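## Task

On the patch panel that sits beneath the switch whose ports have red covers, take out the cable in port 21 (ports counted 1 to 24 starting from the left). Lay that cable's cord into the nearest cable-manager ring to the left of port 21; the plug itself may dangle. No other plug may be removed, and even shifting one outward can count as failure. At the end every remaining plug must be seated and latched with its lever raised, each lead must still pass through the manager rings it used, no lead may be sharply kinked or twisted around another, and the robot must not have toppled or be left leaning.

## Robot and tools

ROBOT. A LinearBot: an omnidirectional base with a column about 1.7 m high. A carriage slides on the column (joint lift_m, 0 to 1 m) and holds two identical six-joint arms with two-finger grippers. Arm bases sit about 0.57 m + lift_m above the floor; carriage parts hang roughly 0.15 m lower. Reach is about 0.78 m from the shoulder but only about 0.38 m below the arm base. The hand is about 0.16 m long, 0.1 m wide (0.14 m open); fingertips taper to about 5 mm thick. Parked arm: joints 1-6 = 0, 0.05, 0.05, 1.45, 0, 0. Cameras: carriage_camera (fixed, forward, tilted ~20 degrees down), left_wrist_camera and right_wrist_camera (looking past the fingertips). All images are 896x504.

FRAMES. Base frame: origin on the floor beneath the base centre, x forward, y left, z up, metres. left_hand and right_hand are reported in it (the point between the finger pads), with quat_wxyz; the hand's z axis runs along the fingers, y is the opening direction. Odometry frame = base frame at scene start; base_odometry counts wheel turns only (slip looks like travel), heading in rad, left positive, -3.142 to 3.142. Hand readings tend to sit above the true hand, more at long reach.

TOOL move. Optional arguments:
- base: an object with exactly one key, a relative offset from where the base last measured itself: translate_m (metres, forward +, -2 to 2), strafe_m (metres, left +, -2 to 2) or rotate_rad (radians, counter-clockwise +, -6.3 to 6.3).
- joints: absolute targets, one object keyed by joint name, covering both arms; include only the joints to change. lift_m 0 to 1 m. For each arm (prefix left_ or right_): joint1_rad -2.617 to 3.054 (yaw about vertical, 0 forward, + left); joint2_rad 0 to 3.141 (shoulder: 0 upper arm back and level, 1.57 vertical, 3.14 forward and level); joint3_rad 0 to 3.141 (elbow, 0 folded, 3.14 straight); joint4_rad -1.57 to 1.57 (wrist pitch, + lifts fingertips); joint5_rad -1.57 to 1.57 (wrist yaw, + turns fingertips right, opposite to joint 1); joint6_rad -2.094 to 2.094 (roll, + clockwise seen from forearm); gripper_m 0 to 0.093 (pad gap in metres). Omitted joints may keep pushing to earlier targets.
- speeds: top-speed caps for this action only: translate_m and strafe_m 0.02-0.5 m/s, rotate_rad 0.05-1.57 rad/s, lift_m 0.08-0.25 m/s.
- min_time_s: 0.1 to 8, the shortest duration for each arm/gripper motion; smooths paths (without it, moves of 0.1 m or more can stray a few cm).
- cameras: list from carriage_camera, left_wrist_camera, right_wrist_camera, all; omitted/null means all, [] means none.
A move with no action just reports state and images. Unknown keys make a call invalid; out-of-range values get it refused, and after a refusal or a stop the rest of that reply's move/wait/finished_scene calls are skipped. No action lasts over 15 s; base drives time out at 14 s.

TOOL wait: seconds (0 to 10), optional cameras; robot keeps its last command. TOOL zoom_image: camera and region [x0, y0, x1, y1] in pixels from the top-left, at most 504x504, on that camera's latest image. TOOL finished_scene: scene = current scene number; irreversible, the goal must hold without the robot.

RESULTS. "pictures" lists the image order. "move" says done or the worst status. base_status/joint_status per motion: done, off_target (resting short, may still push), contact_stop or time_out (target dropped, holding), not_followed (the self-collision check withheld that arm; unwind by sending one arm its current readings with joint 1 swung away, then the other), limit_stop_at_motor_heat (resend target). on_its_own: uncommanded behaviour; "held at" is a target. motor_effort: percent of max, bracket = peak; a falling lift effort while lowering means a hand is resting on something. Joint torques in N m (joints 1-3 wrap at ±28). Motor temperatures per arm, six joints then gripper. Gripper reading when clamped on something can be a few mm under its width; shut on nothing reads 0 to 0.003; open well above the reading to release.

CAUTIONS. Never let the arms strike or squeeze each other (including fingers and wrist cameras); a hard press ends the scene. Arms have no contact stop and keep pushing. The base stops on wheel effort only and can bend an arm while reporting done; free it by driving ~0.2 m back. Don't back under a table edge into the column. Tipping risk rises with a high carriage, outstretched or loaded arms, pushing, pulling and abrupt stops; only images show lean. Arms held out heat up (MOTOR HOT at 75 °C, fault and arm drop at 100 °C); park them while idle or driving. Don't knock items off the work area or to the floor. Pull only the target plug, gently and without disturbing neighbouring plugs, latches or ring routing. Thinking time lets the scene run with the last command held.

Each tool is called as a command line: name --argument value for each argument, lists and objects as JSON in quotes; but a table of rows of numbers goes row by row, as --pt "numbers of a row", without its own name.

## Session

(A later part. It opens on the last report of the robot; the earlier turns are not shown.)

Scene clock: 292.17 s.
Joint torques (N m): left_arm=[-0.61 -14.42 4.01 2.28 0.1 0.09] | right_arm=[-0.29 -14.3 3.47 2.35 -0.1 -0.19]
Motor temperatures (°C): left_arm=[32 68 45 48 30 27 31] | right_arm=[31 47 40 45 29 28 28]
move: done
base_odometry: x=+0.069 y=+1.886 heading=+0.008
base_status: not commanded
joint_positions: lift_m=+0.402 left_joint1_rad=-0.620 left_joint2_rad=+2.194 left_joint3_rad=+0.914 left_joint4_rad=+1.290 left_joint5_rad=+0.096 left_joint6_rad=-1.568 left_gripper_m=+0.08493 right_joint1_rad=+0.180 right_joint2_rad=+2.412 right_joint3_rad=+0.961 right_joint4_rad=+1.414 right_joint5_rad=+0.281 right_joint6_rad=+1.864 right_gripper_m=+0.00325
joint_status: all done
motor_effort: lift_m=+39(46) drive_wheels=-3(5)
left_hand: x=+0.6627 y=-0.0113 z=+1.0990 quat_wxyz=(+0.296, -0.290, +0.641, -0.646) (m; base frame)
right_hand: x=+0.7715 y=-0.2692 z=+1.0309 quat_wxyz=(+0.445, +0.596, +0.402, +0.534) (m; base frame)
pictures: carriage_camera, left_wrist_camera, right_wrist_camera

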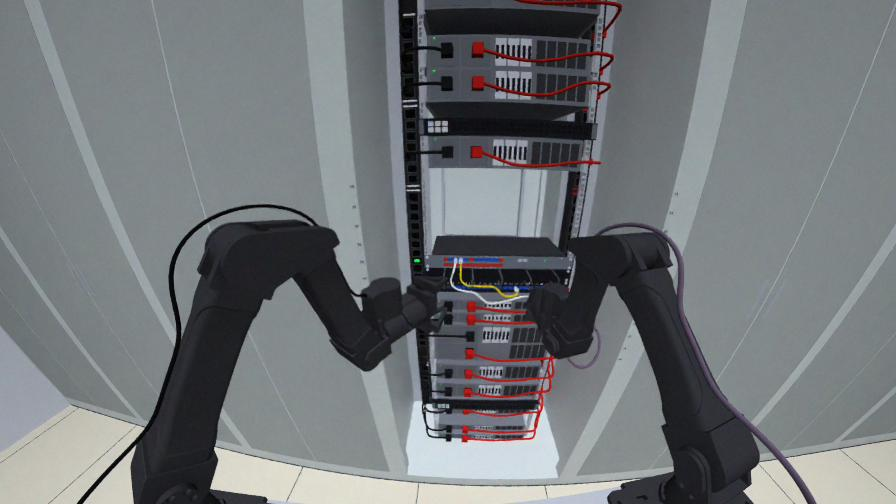

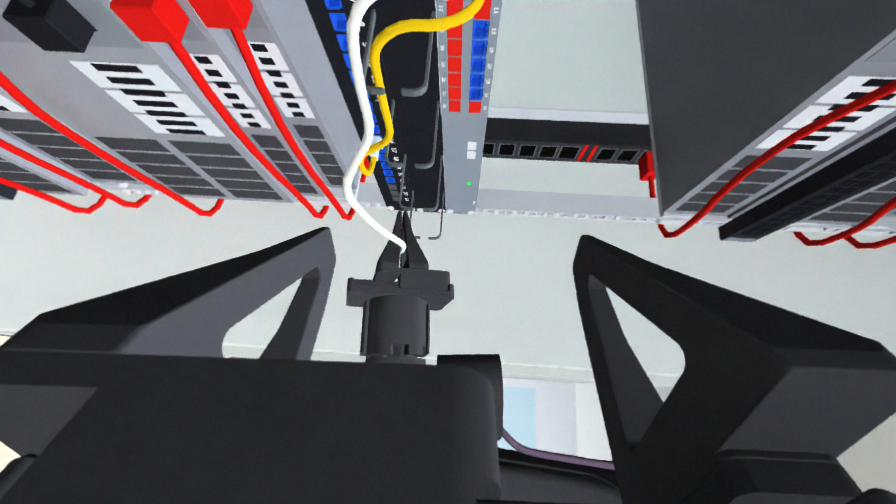

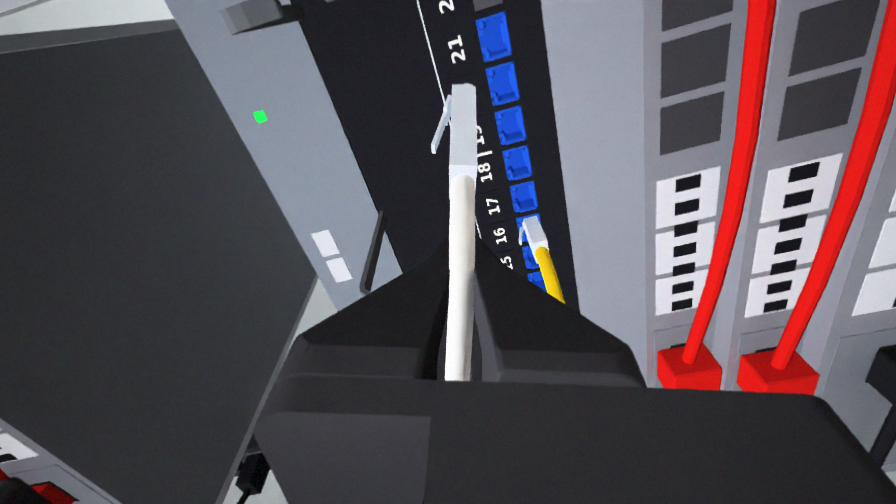

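move --joints '{"lift_m":0.417}' --base '{"translate_m":0.02}' --speeds '{"lift_m":0.08,"translate_m":0.03}'

zoom_image --camera "left_wrist_camera" --region '[360, 150, 470, 280]'

Scene clock: 293.57 s.
Joint torques (N m): left_arm=[-0.35 -14.49 4.23 2.24 0.09 0.14] | right_arm=[0.88 -13.37 3.89 2.24 -0.23 -0.18]
Motor temperatures (°C): left_arm=[32 67 45 48 30 27 31] | right_arm=[31 47 40 45 29 28 28]
move: done
base_odometry: x=+0.088 y=+1.887 heading=+0.009
base_status: done
joint_positions: lift_m=+0.417 left_joint1_rad=-0.620 left_joint2_rad=+2.194 left_joint3_rad=+0.912 left_joint4_rad=+1.289 left_joint5_rad=+0.096 left_joint6_rad=-1.568 left_gripper_m=+0.08493 right_joint1_rad=+0.168 right_joint2_rad=+2.403 right_joint3_rad=+0.956 right_joint4_rad=+1.421 right_joint5_rad=+0.291 right_joint6_rad=+1.864 right_gripper_m=+0.00325
joint_status: all done
motor_effort: lift_m=+39(46) drive_wheels=+5(9)
left_hand: x=+0.6624 y=-0.0111 z=+1.1133 quat_wxyz=(+0.296, -0.291, +0.641, -0.646) (m; base frame)
right_hand: x=+0.7712 y=-0.2778 z=+1.0504 quat_wxyz=(+0.452, +0.598, +0.393, +0.532) (m; base frame)
pictures: carriage_camera, left_wrist_camera, right_wrist_camera

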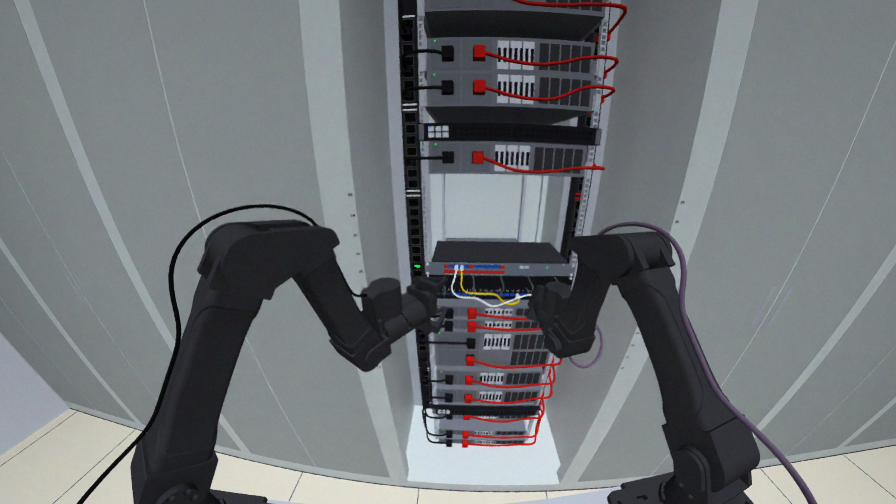

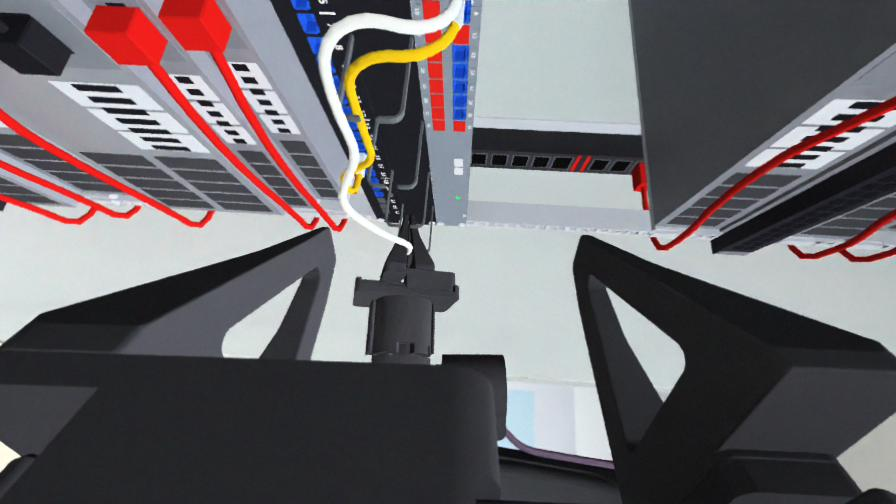

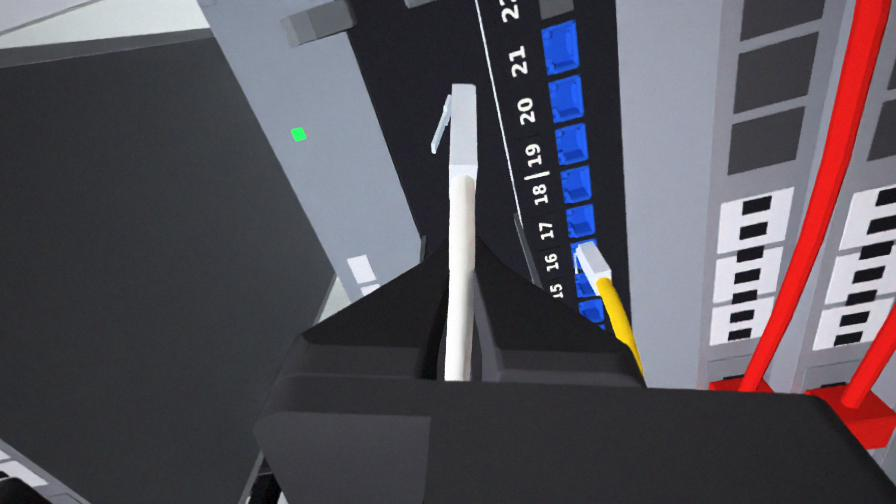

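Scaled by 3.877 from the camera's 896x504 image, which has a finer 1280x720 frame.

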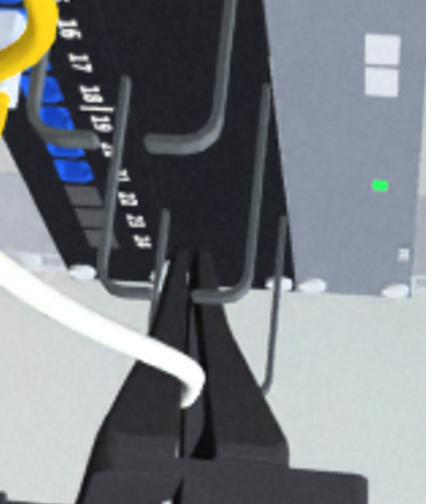

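move --joints '{"lift_m":0.419,"right_joint1_rad":0.19}' --base '{"translate_m":0.018}' --speeds '{"lift_m":0.08,"translate_m":0.02}' --cameras '["left_wrist_camera","right_wrist_camera"]'

zoom_image --camera "left_wrist_camera" --region '[360, 150, 470, 280]'

Scene clock: 295.17 s.
Joint torques (N m): left_arm=[-0.57 -14.39 4.07 2.28 0.09 0.1] | right_arm=[2.5 -13.33 4.59 2.21 -0.68 -0.18]
Motor temperatures (°C): left_arm=[32 67 45 49 30 27 31] | right_arm=[31 47 40 45 29 28 28]
move: off_target
base_odometry: x=+0.106 y=+1.887 heading=+0.010
base_status: done
joint_positions: lift_m=+0.419 left_joint1_rad=-0.619 left_joint2_rad=+2.193 left_joint3_rad=+0.912 left_joint4_rad=+1.289 left_joint5_rad=+0.096 left_joint6_rad=-1.568 left_gripper_m=+0.08493 right_joint1_rad=+0.167 right_joint2_rad=+2.402 right_joint3_rad=+0.947 right_joint4_rad=+1.424 right_joint5_rad=+0.339 right_joint6_rad=+1.864 right_gripper_m=+0.00325
joint_status: right_joint1_rad off_target (ended at +0.166, target +0.190); the others done
motor_effort: lift_m=+40(45) drive_wheels=+3(12)
left_hand: x=+0.6626 y=-0.0108 z=+1.1153 quat_wxyz=(+0.296, -0.291, +0.641, -0.645) (m; base frame)
right_hand: x=+0.7679 y=-0.2869 z=+1.0505 quat_wxyz=(+0.465, +0.609, +0.380, +0.519) (m; base frame)
pictures: left_wrist_camera, right_wrist_camera

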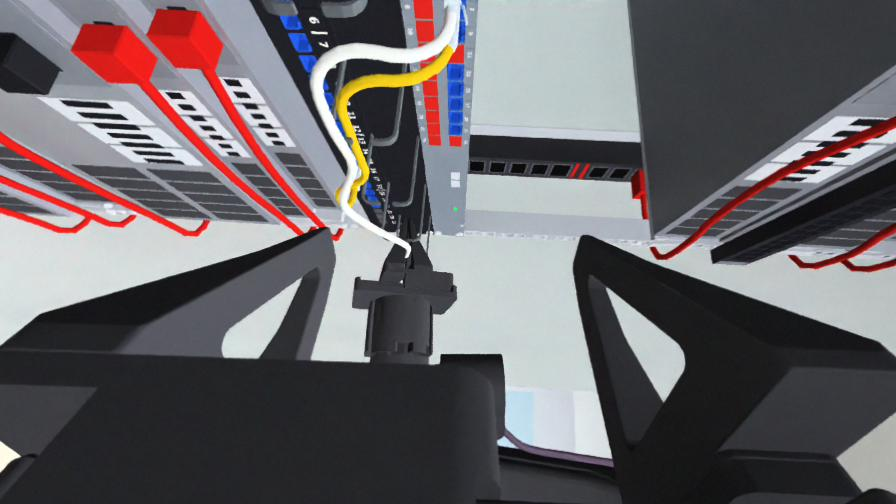

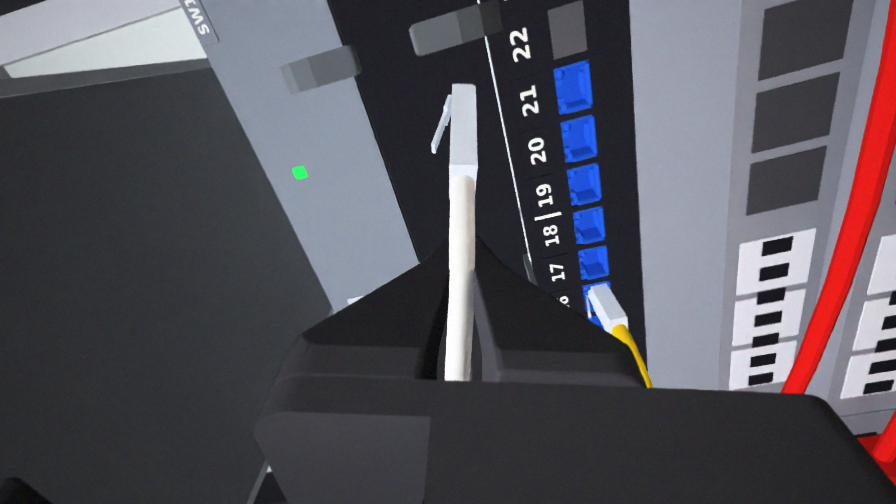

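Scaled by 3.877 from the camera's 896x504 image, which has a finer 1280x720 frame.

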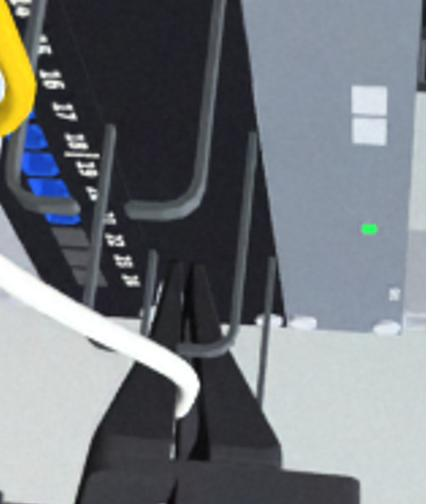

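move --base '{"translate_m":-0.03}' --speeds '{"translate_m":0.04}' --cameras '[]'

move --joints '{"right_joint6_rad":1.35,"right_joint1_rad":0.18,"right_joint5_rad":0.265,"lift_m":0.423}' --min_time_s 2

zoom_image --camera "left_wrist_camera" --region '[330, 120, 470, 280]'

zoom_image --camera "carriage_camera" --region '[440, 250, 570, 330]'

Scene clock: 297.07 s.
Joint torques (N m): left_arm=[-0.68 -14.43 4.08 2.31 0.11 0.1] | right_arm=[1.09 -13.34 4.64 2.21 -0.15 -0.18]
Motor temperatures (°C): left_arm=[32 67 45 49 30 27 31] | right_arm=[31 48 40 45 29 28 28]
move: done
base_odometry: x=+0.077 y=+1.887 heading=+0.009
base_status: done
joint_positions: lift_m=+0.419 left_joint1_rad=-0.618 left_joint2_rad=+2.193 left_joint3_rad=+0.912 left_joint4_rad=+1.289 left_joint5_rad=+0.096 left_joint6_rad=-1.568 left_gripper_m=+0.08493 right_joint1_rad=+0.181 right_joint2_rad=+2.402 right_joint3_rad=+0.947 right_joint4_rad=+1.425 right_joint5_rad=+0.285 right_joint6_rad=+1.864 right_gripper_m=+0.00325
joint_status: not commanded
motor_effort: lift_m=+40(41) drive_wheels=-5(14)
left_hand: x=+0.6629 y=-0.0103 z=+1.1153 quat_wxyz=(+0.296, -0.291, +0.641, -0.645) (m; base frame)
right_hand: x=+0.7686 y=-0.2695 z=+1.0505 quat_wxyz=(+0.446, +0.596, +0.400, +0.535) (m; base frame)
pictures: none
No camera images: "cameras" was empty.

Scene clock: 299.37 s.
Joint torques (N m): left_arm=[-0.77 -14.35 4.1 2.26 0.1 0.11] | right_arm=[0.25 -13.16 4.64 2.22 -0.19 -0.41]
Motor temperatures (°C): left_arm=[32 67 45 49 30 27 31] | right_arm=[31 48 40 45 29 28 28]
move: done
base_odometry: x=+0.077 y=+1.887 heading=+0.009
base_status: not commanded
joint_positions: lift_m=+0.423 left_joint1_rad=-0.618 left_joint2_rad=+2.192 left_joint3_rad=+0.912 left_joint4_rad=+1.290 left_joint5_rad=+0.096 left_joint6_rad=-1.568 left_gripper_m=+0.08493 right_joint1_rad=+0.179 right_joint2_rad=+2.400 right_joint3_rad=+0.947 right_joint4_rad=+1.423 right_joint5_rad=+0.288 right_joint6_rad=+1.362 right_gripper_m=+0.00324
joint_status: all done
motor_effort: lift_m=+39(46) drive_wheels=-5(6)
left_hand: x=+0.6629 y=-0.0103 z=+1.1203 quat_wxyz=(+0.297, -0.291, +0.640, -0.646) (m; base frame)
right_hand: x=+0.7687 y=-0.2714 z=+1.0552 quat_wxyz=(+0.566, +0.479, +0.534, +0.406) (m; base frame)
pictures: carriage_camera, left_wrist_camera, right_wrist_camera

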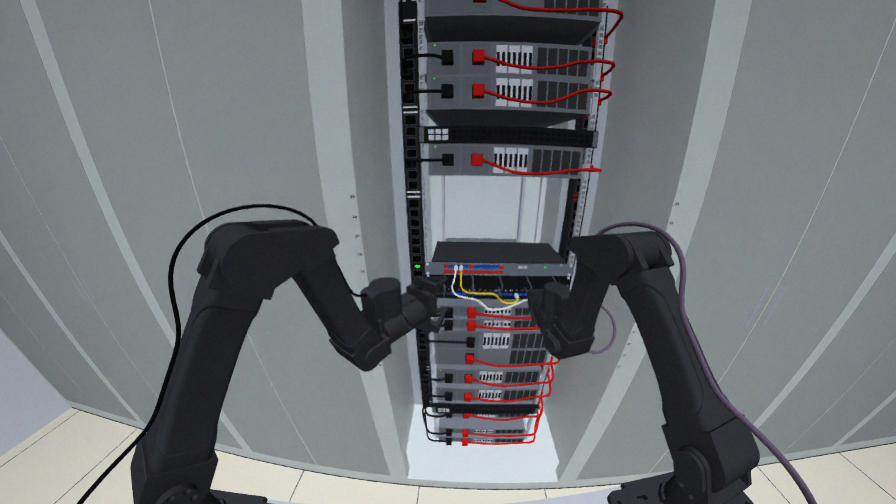

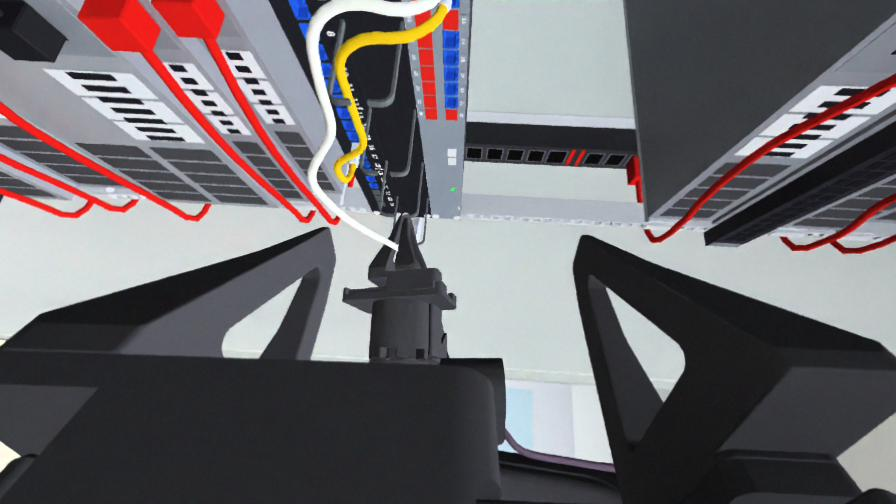

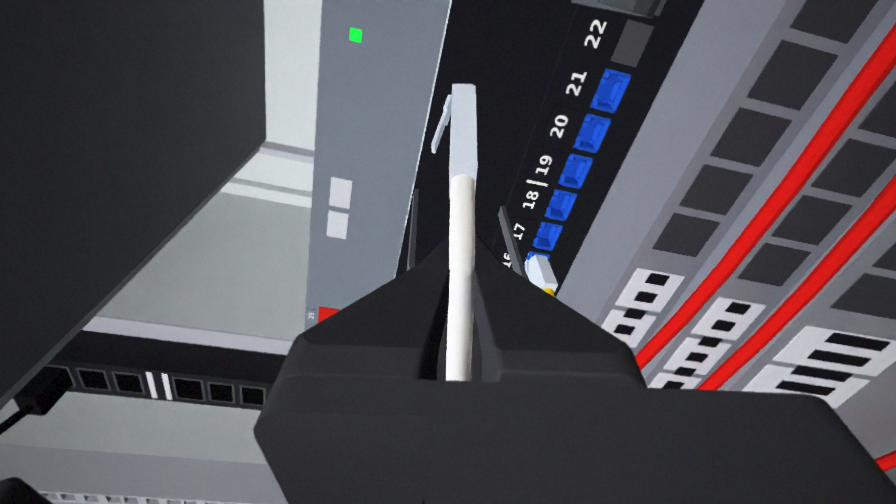

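Scaled by 3.150 from the camera's 896x504 image, which has a finer 1280x720 frame.

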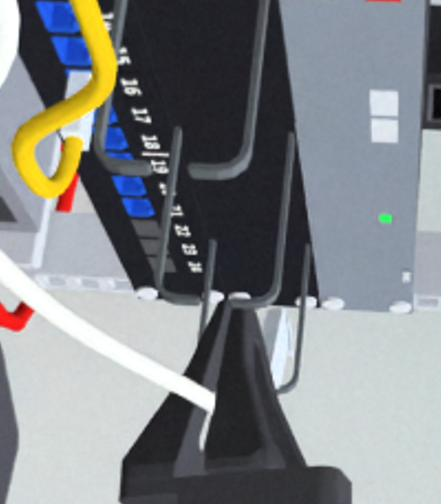

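Scaled by 3.877 from the camera's 896x504 image, which has a finer 1280x720 frame.

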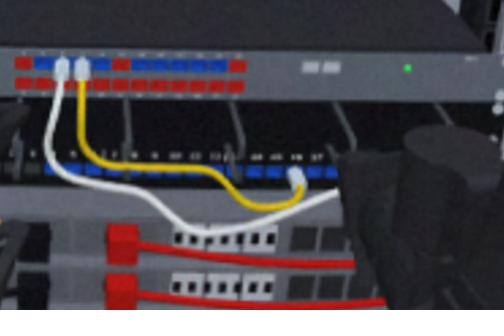

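move --joints '{"lift_m":0.431}'

zoom_image --camera "left_wrist_camera" --region '[330, 120, 470, 280]'

zoom_image --camera "left_wrist_camera" --region '[250, 50, 650, 450]'

Scene clock: 300.90 s.
Joint torques (N m): left_arm=[-0.54 -14.27 3.96 2.23 0.09 0.13] | right_arm=[0.16 -12.7 4.6 2.16 -0.13 -0.37]
Motor temperatures (°C): left_arm=[32 67 45 49 30 27 31] | right_arm=[31 48 40 46 29 28 28]
move: done
base_odometry: x=+0.077 y=+1.887 heading=+0.009
base_status: not commanded
joint_positions: lift_m=+0.431 left_joint1_rad=-0.618 left_joint2_rad=+2.191 left_joint3_rad=+0.912 left_joint4_rad=+1.291 left_joint5_rad=+0.096 left_joint6_rad=-1.568 left_gripper_m=+0.08493 right_joint1_rad=+0.179 right_joint2_rad=+2.396 right_joint3_rad=+0.947 right_joint4_rad=+1.428 right_joint5_rad=+0.284 right_joint6_rad=+1.360 right_gripper_m=+0.00324
joint_status: all done
motor_effort: lift_m=+38(47) drive_wheels=-5(6)
left_hand: x=+0.6629 y=-0.0103 z=+1.1292 quat_wxyz=(+0.297, -0.291, +0.640, -0.647) (m; base frame)
right_hand: x=+0.7691 y=-0.2705 z=+1.0668 quat_wxyz=(+0.568, +0.476, +0.532, +0.409) (m; base frame)
pictures: carriage_camera, left_wrist_camera, right_wrist_camera

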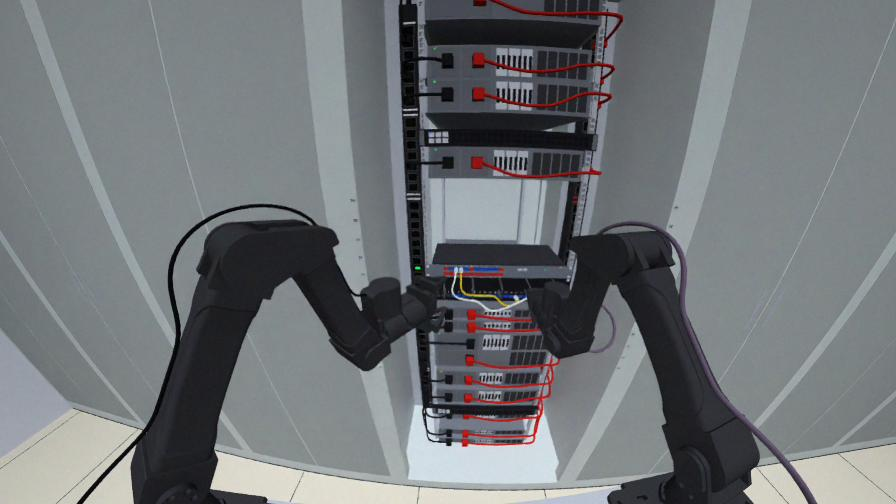

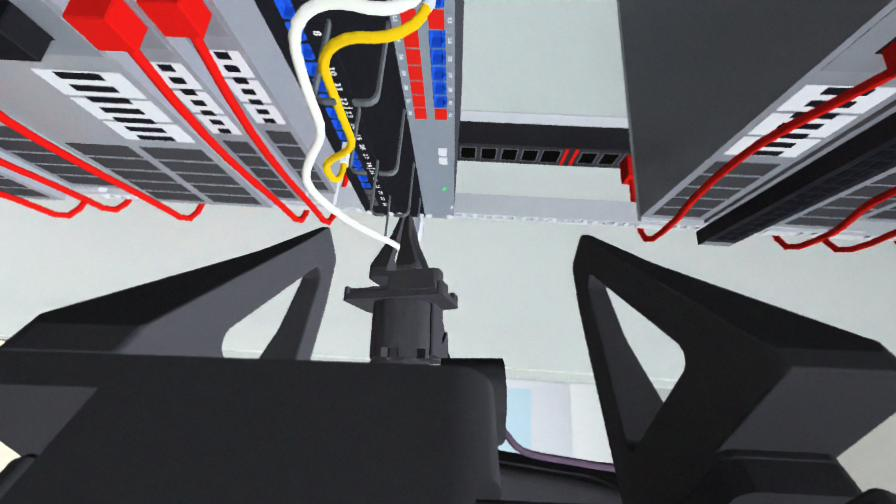

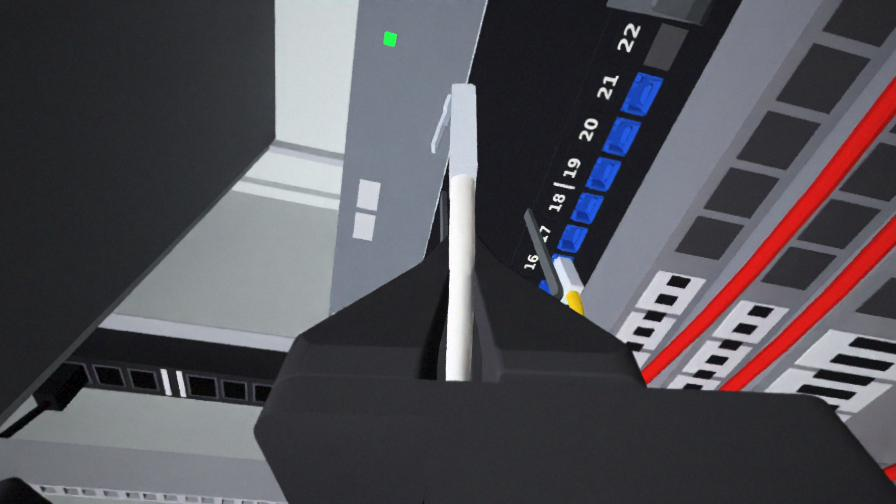

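Scaled by 3.150 from the camera's 896x504 image, which has a finer 1280x720 frame.

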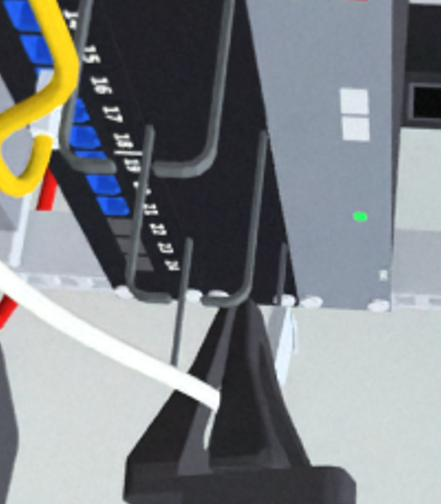

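Scaled by 1.260 from the camera's 896x504 image, which has a finer 1280x720 frame.

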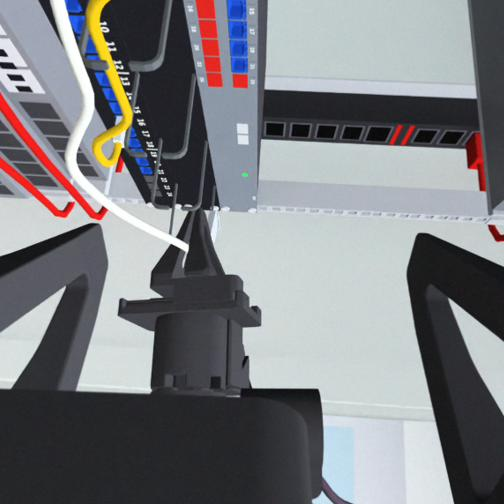

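move --base '{"translate_m":0.018}' --speeds '{"translate_m":0.03}' --cameras '["left_wrist_camera","right_wrist_camera"]'

zoom_image --camera "left_wrist_camera" --region '[330, 120, 470, 280]'

Scene clock: 302.47 s.
Joint torques (N m): left_arm=[-0.75 -14.27 4.19 2.22 0.08 0.12] | right_arm=[1.39 -12.75 4.64 2.05 -0.39 -0.37]
Motor temperatures (°C): left_arm=[32 67 44 49 30 27 31] | right_arm=[31 48 40 46 29 28 28]
move: done
base_odometry: x=+0.094 y=+1.887 heading=+0.010
base_status: done
joint_positions: lift_m=+0.431 left_joint1_rad=-0.618 left_joint2_rad=+2.191 left_joint3_rad=+0.912 left_joint4_rad=+1.291 left_joint5_rad=+0.095 left_joint6_rad=-1.568 left_gripper_m=+0.08493 right_joint1_rad=+0.168 right_joint2_rad=+2.396 right_joint3_rad=+0.947 right_joint4_rad=+1.437 right_joint5_rad=+0.306 right_joint6_rad=+1.360 right_gripper_m=+0.00324
joint_status: not commanded
motor_effort: lift_m=+39(39) drive_wheels=+5(10)
left_hand: x=+0.6630 y=-0.0103 z=+1.1290 quat_wxyz=(+0.297, -0.291, +0.640, -0.646) (m; base frame)
right_hand: x=+0.7692 y=-0.2805 z=+1.0690 quat_wxyz=(+0.577, +0.483, +0.522, +0.402) (m; base frame)
pictures: left_wrist_camera, right_wrist_camera

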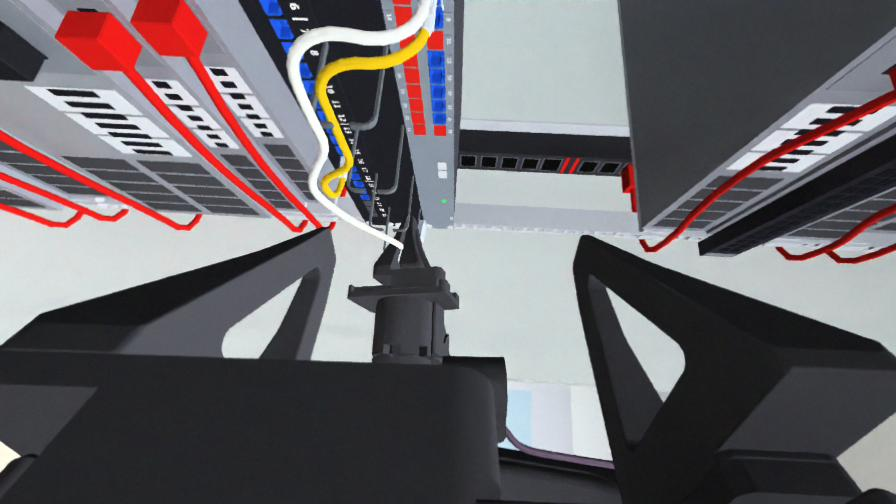

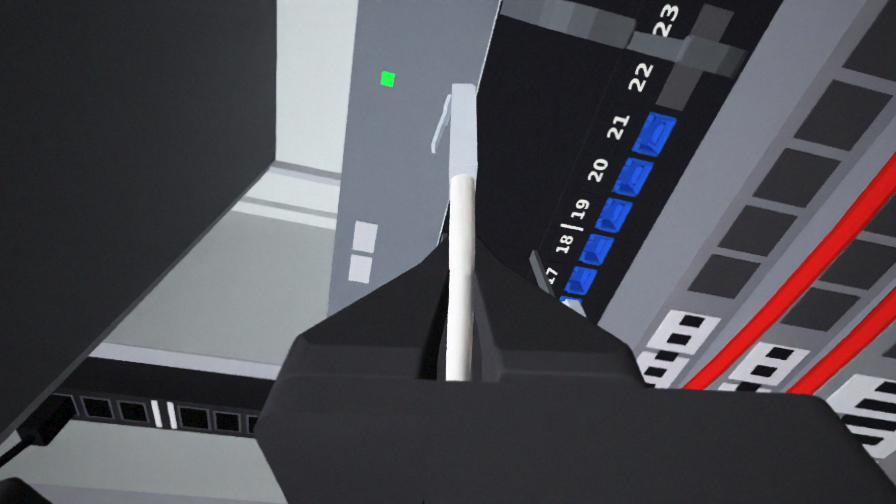

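Scaled by 3.150 from the camera's 896x504 image, which has a finer 1280x720 frame.

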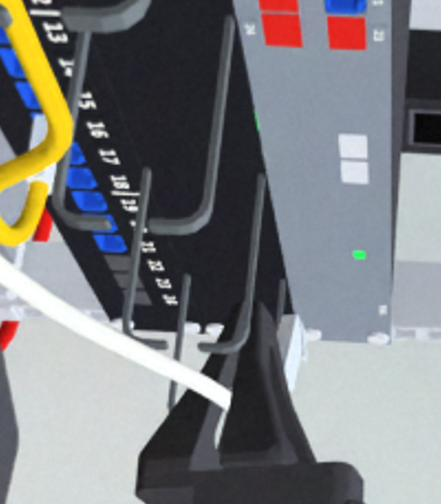

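move --base '{"strafe_m":-0.008}' --speeds '{"strafe_m":0.03}' --cameras '["left_wrist_camera","right_wrist_camera"]'

zoom_image --camera "left_wrist_camera" --region '[330, 120, 470, 280]'

move --base '{"translate_m":0.01}' --speeds '{"translate_m":0.03}' --cameras '["left_wrist_camera","right_wrist_camera"]'

zoom_image --camera "left_wrist_camera" --region '[330, 120, 470, 280]'

Scene clock: 303.80 s.
Joint torques (N m): left_arm=[-0.47 -14.22 4.16 2.25 0.13 0.12] | right_arm=[0.98 -12.78 4.62 2.07 -0.14 -0.37]
Motor temperatures (°C): left_arm=[32 67 44 49 30 27 31] | right_arm=[31 48 40 46 29 28 28]
move: done
base_odometry: x=+0.094 y=+1.879 heading=+0.010
base_status: done
joint_positions: lift_m=+0.431 left_joint1_rad=-0.620 left_joint2_rad=+2.191 left_joint3_rad=+0.912 left_joint4_rad=+1.291 left_joint5_rad=+0.095 left_joint6_rad=-1.568 left_gripper_m=+0.08493 right_joint1_rad=+0.172 right_joint2_rad=+2.396 right_joint3_rad=+0.947 right_joint4_rad=+1.435 right_joint5_rad=+0.283 right_joint6_rad=+1.360 right_gripper_m=+0.00324
joint_status: not commanded
motor_effort: lift_m=+39(39) drive_wheels=-4(9)
left_hand: x=+0.6625 y=-0.0110 z=+1.1290 quat_wxyz=(+0.296, -0.290, +0.640, -0.647) (m; base frame)
right_hand: x=+0.7695 y=-0.2743 z=+1.0686 quat_wxyz=(+0.571, +0.476, +0.529, +0.410) (m; base frame)
pictures: left_wrist_camera, right_wrist_camera

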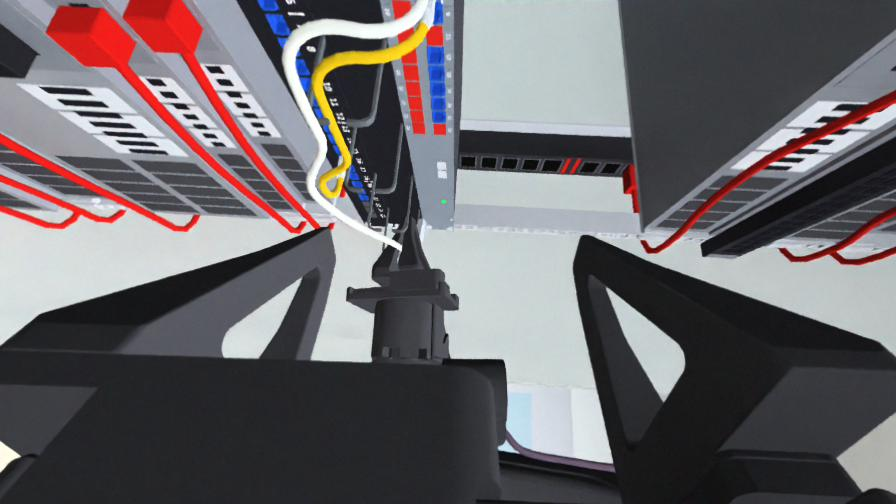

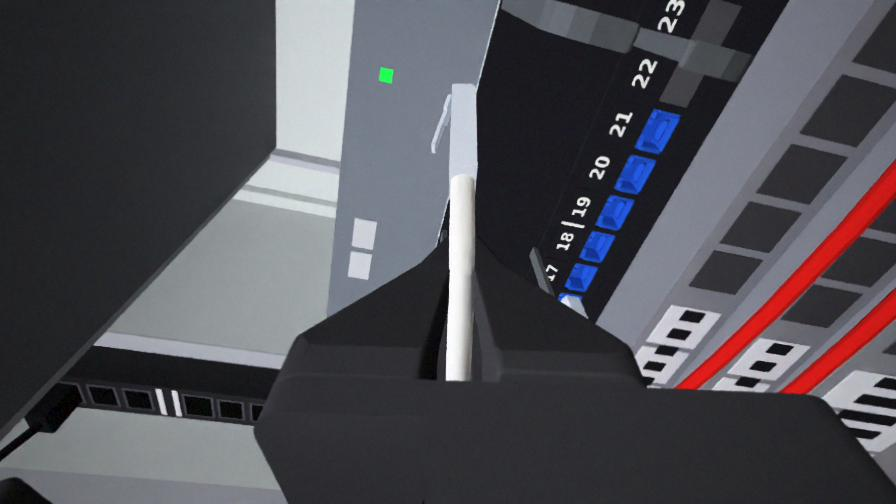

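Scaled by 3.150 from the camera's 896x504 image, which has a finer 1280x720 frame.

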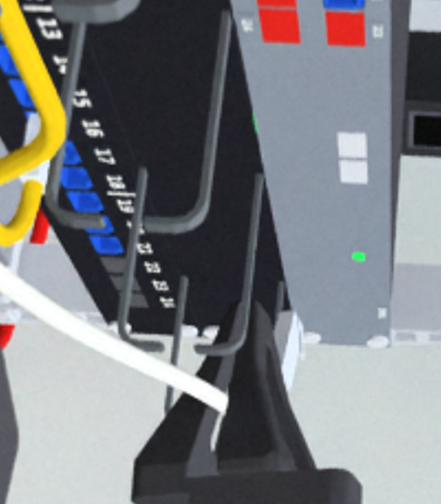

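Scene clock: 304.70 s.
Joint torques (N m): left_arm=[-0.65 -14.22 4.18 2.25 0.13 0.11] | right_arm=[1.5 -12.83 4.67 2.03 -0.33 -0.36]
Motor temperatures (°C): left_arm=[32 67 44 49 30 27 31] | right_arm=[31 48 40 46 29 28 28]
move: done
base_odometry: x=+0.104 y=+1.880 heading=+0.011
base_status: done
joint_positions: lift_m=+0.431 left_joint1_rad=-0.620 left_joint2_rad=+2.191 left_joint3_rad=+0.912 left_joint4_rad=+1.289 left_joint5_rad=+0.095 left_joint6_rad=-1.568 left_gripper_m=+0.08493 right_joint1_rad=+0.167 right_joint2_rad=+2.396 right_joint3_rad=+0.947 right_joint4_rad=+1.438 right_joint5_rad=+0.302 right_joint6_rad=+1.359 right_gripper_m=+0.00324
joint_status: not commanded
motor_effort: lift_m=+38(39) drive_wheels=+5(13)
left_hand: x=+0.6625 y=-0.0110 z=+1.1286 quat_wxyz=(+0.296, -0.291, +0.641, -0.646) (m; base frame)
right_hand: x=+0.7694 y=-0.2805 z=+1.0693 quat_wxyz=(+0.577, +0.482, +0.522, +0.403) (m; base frame)
pictures: left_wrist_camera, right_wrist_camera

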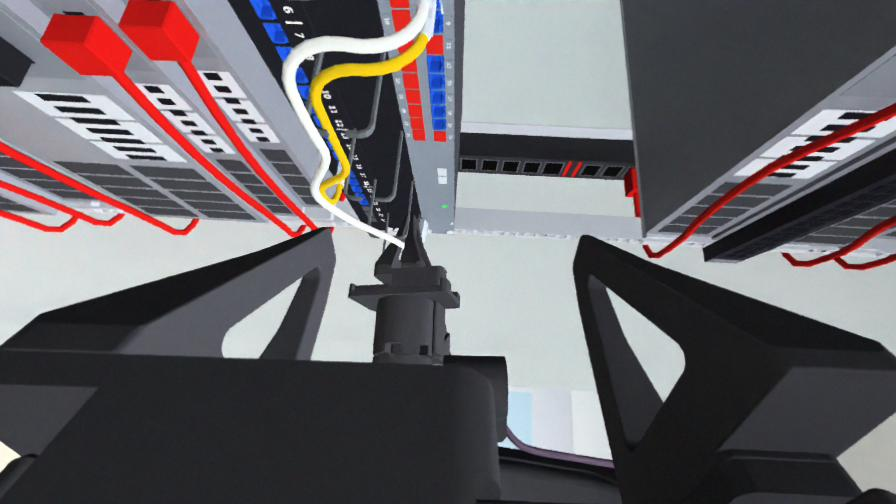

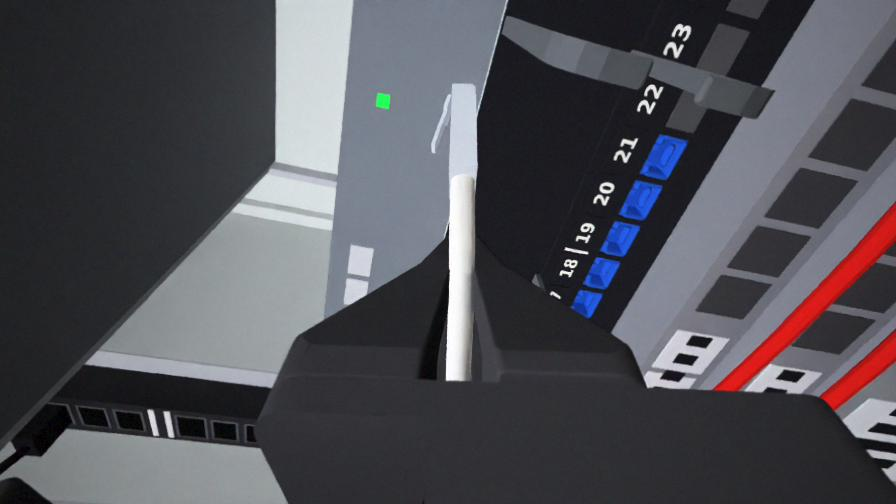

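Scaled by 3.150 from the camera's 896x504 image, which has a finer 1280x720 frame.

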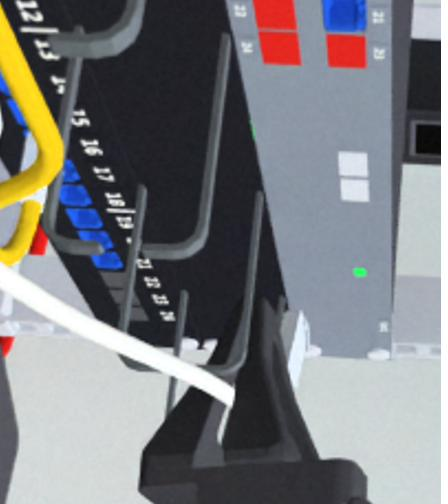

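move --base '{"strafe_m":-0.006}' --speeds '{"strafe_m":0.03}' --cameras '[]'

move --base '{"translate_m":0.012}' --speeds '{"translate_m":0.03}' --cameras '["left_wrist_camera","right_wrist_camera"]'

zoom_image --camera "left_wrist_camera" --region '[330, 120, 470, 280]'

Scene clock: 305.67 s.
Joint torques (N m): left_arm=[-0.64 -14.27 4.14 2.27 0.1 0.14] | right_arm=[1.16 -12.75 4.67 2.05 -0.19 -0.36]
Motor temperatures (°C): left_arm=[32 67 44 49 30 27 31] | right_arm=[31 48 40 46 29 28 28]
move: done
base_odometry: x=+0.105 y=+1.874 heading=+0.012
base_status: done
joint_positions: lift_m=+0.431 left_joint1_rad=-0.621 left_joint2_rad=+2.191 left_joint3_rad=+0.912 left_joint4_rad=+1.289 left_joint5_rad=+0.096 left_joint6_rad=-1.568 left_gripper_m=+0.08493 right_joint1_rad=+0.170 right_joint2_rad=+2.396 right_joint3_rad=+0.947 right_joint4_rad=+1.438 right_joint5_rad=+0.287 right_joint6_rad=+1.359 right_gripper_m=+0.00324
joint_status: not commanded
motor_effort: lift_m=+39(39) drive_wheels=+4(9)
left_hand: x=+0.6620 y=-0.0116 z=+1.1286 quat_wxyz=(+0.296, -0.290, +0.641, -0.646) (m; base frame)
right_hand: x=+0.7695 y=-0.2760 z=+1.0691 quat_wxyz=(+0.572, +0.477, +0.527, +0.409) (m; base frame)
pictures: none
No camera images: "cameras" was empty.

Scene clock: 306.60 s.
Joint torques (N m): left_arm=[-0.51 -14.23 4.07 2.25 0.06 0.11] | right_arm=[1.59 -12.79 4.67 2.01 -0.37 -0.34]
Motor temperatures (°C): left_arm=[32 67 44 49 30 27 31] | right_arm=[31 48 40 46 29 28 28]
move: done
base_odometry: x=+0.117 y=+1.874 heading=+0.012
base_status: done
joint_positions: lift_m=+0.431 left_joint1_rad=-0.621 left_joint2_rad=+2.191 left_joint3_rad=+0.912 left_joint4_rad=+1.289 left_joint5_rad=+0.096 left_joint6_rad=-1.568 left_gripper_m=+0.08493 right_joint1_rad=+0.166 right_joint2_rad=+2.396 right_joint3_rad=+0.947 right_joint4_rad=+1.440 right_joint5_rad=+0.306 right_joint6_rad=+1.358 right_gripper_m=+0.00324
joint_status: not commanded
motor_effort: lift_m=+38(39) drive_wheels=+2(11)
left_hand: x=+0.6620 y=-0.0116 z=+1.1286 quat_wxyz=(+0.296, -0.290, +0.641, -0.646) (m; base frame)
right_hand: x=+0.7693 y=-0.2816 z=+1.0698 quat_wxyz=(+0.578, +0.483, +0.520, +0.402) (m; base frame)
pictures: left_wrist_camera, right_wrist_camera

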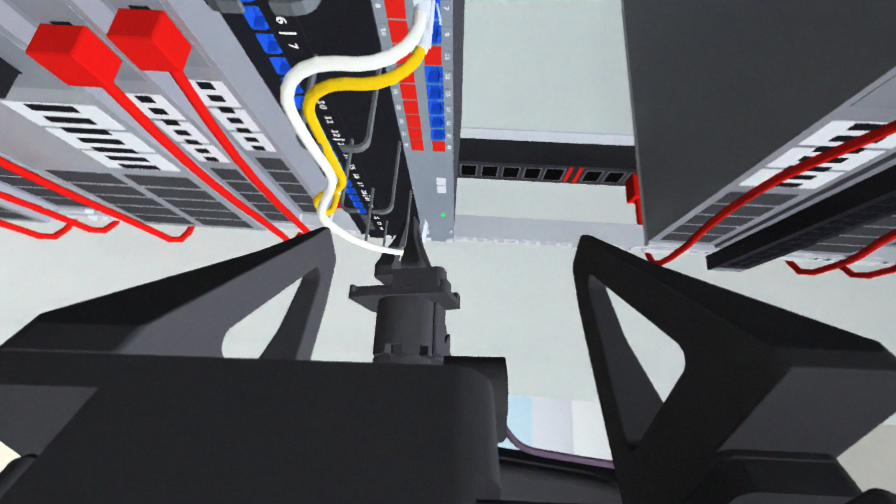

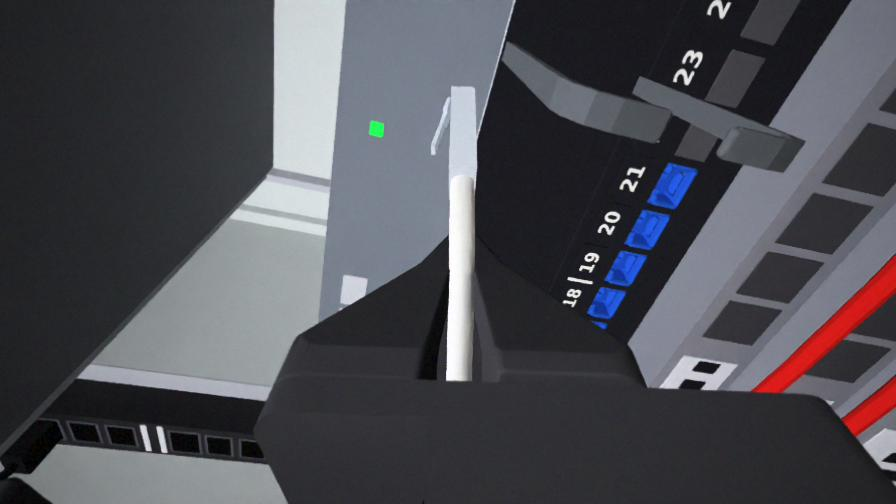

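Scaled by 3.150 from the camera's 896x504 image, which has a finer 1280x720 frame.

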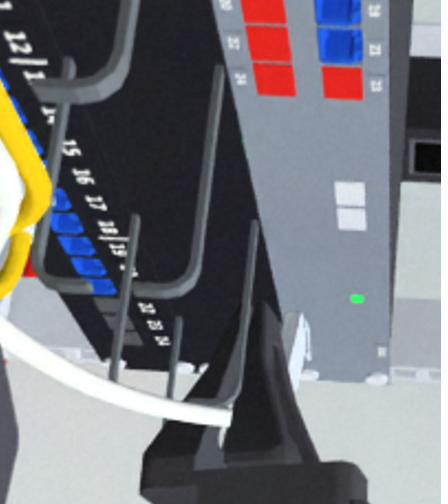

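move --base '{"translate_m":-0.012}' --speeds '{"translate_m":0.04}' --joints '{"lift_m":0.435}' --cameras '["left_wrist_camera"]'

zoom_image --camera "left_wrist_camera" --region '[350, 180, 430, 270]'

Scene clock: 307.87 s.
Joint torques (N m): left_arm=[-0.47 -14.32 4.16 2.24 0.08 0.11] | right_arm=[1.14 -12.78 4.67 2.1 -0.16 -0.34]
Motor temperatures (°C): left_arm=[32 67 44 49 30 27 31] | right_arm=[31 48 40 46 29 28 28]
move: done
base_odometry: x=+0.105 y=+1.874 heading=+0.012
base_status: done
joint_positions: lift_m=+0.435 left_joint1_rad=-0.620 left_joint2_rad=+2.191 left_joint3_rad=+0.912 left_joint4_rad=+1.288 left_joint5_rad=+0.097 left_joint6_rad=-1.568 left_gripper_m=+0.08493 right_joint1_rad=+0.170 right_joint2_rad=+2.396 right_joint3_rad=+0.947 right_joint4_rad=+1.433 right_joint5_rad=+0.284 right_joint6_rad=+1.358 right_gripper_m=+0.00324
joint_status: all done
motor_effort: lift_m=+39(46) drive_wheels=+2(16)
left_hand: x=+0.6621 y=-0.0114 z=+1.1324 quat_wxyz=(+0.295, -0.290, +0.641, -0.646) (m; base frame)
right_hand: x=+0.7696 y=-0.2756 z=+1.0719 quat_wxyz=(+0.571, +0.477, +0.529, +0.407) (m; base frame)
pictures: left_wrist_camera

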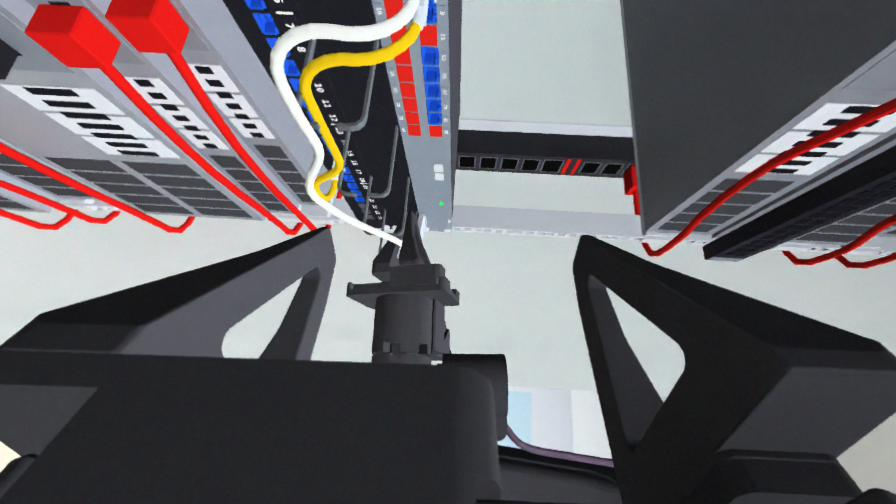

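Scaled by 5.600 from the camera's 896x504 image, which has a finer 1280x720 frame.

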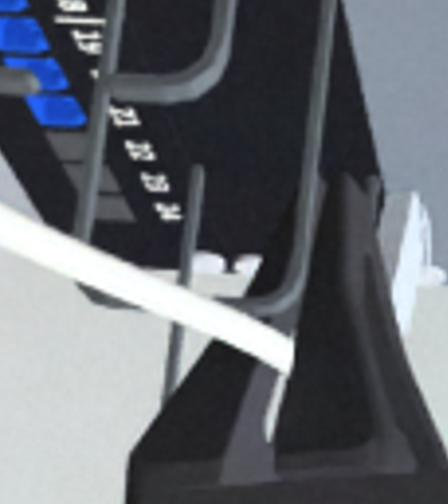

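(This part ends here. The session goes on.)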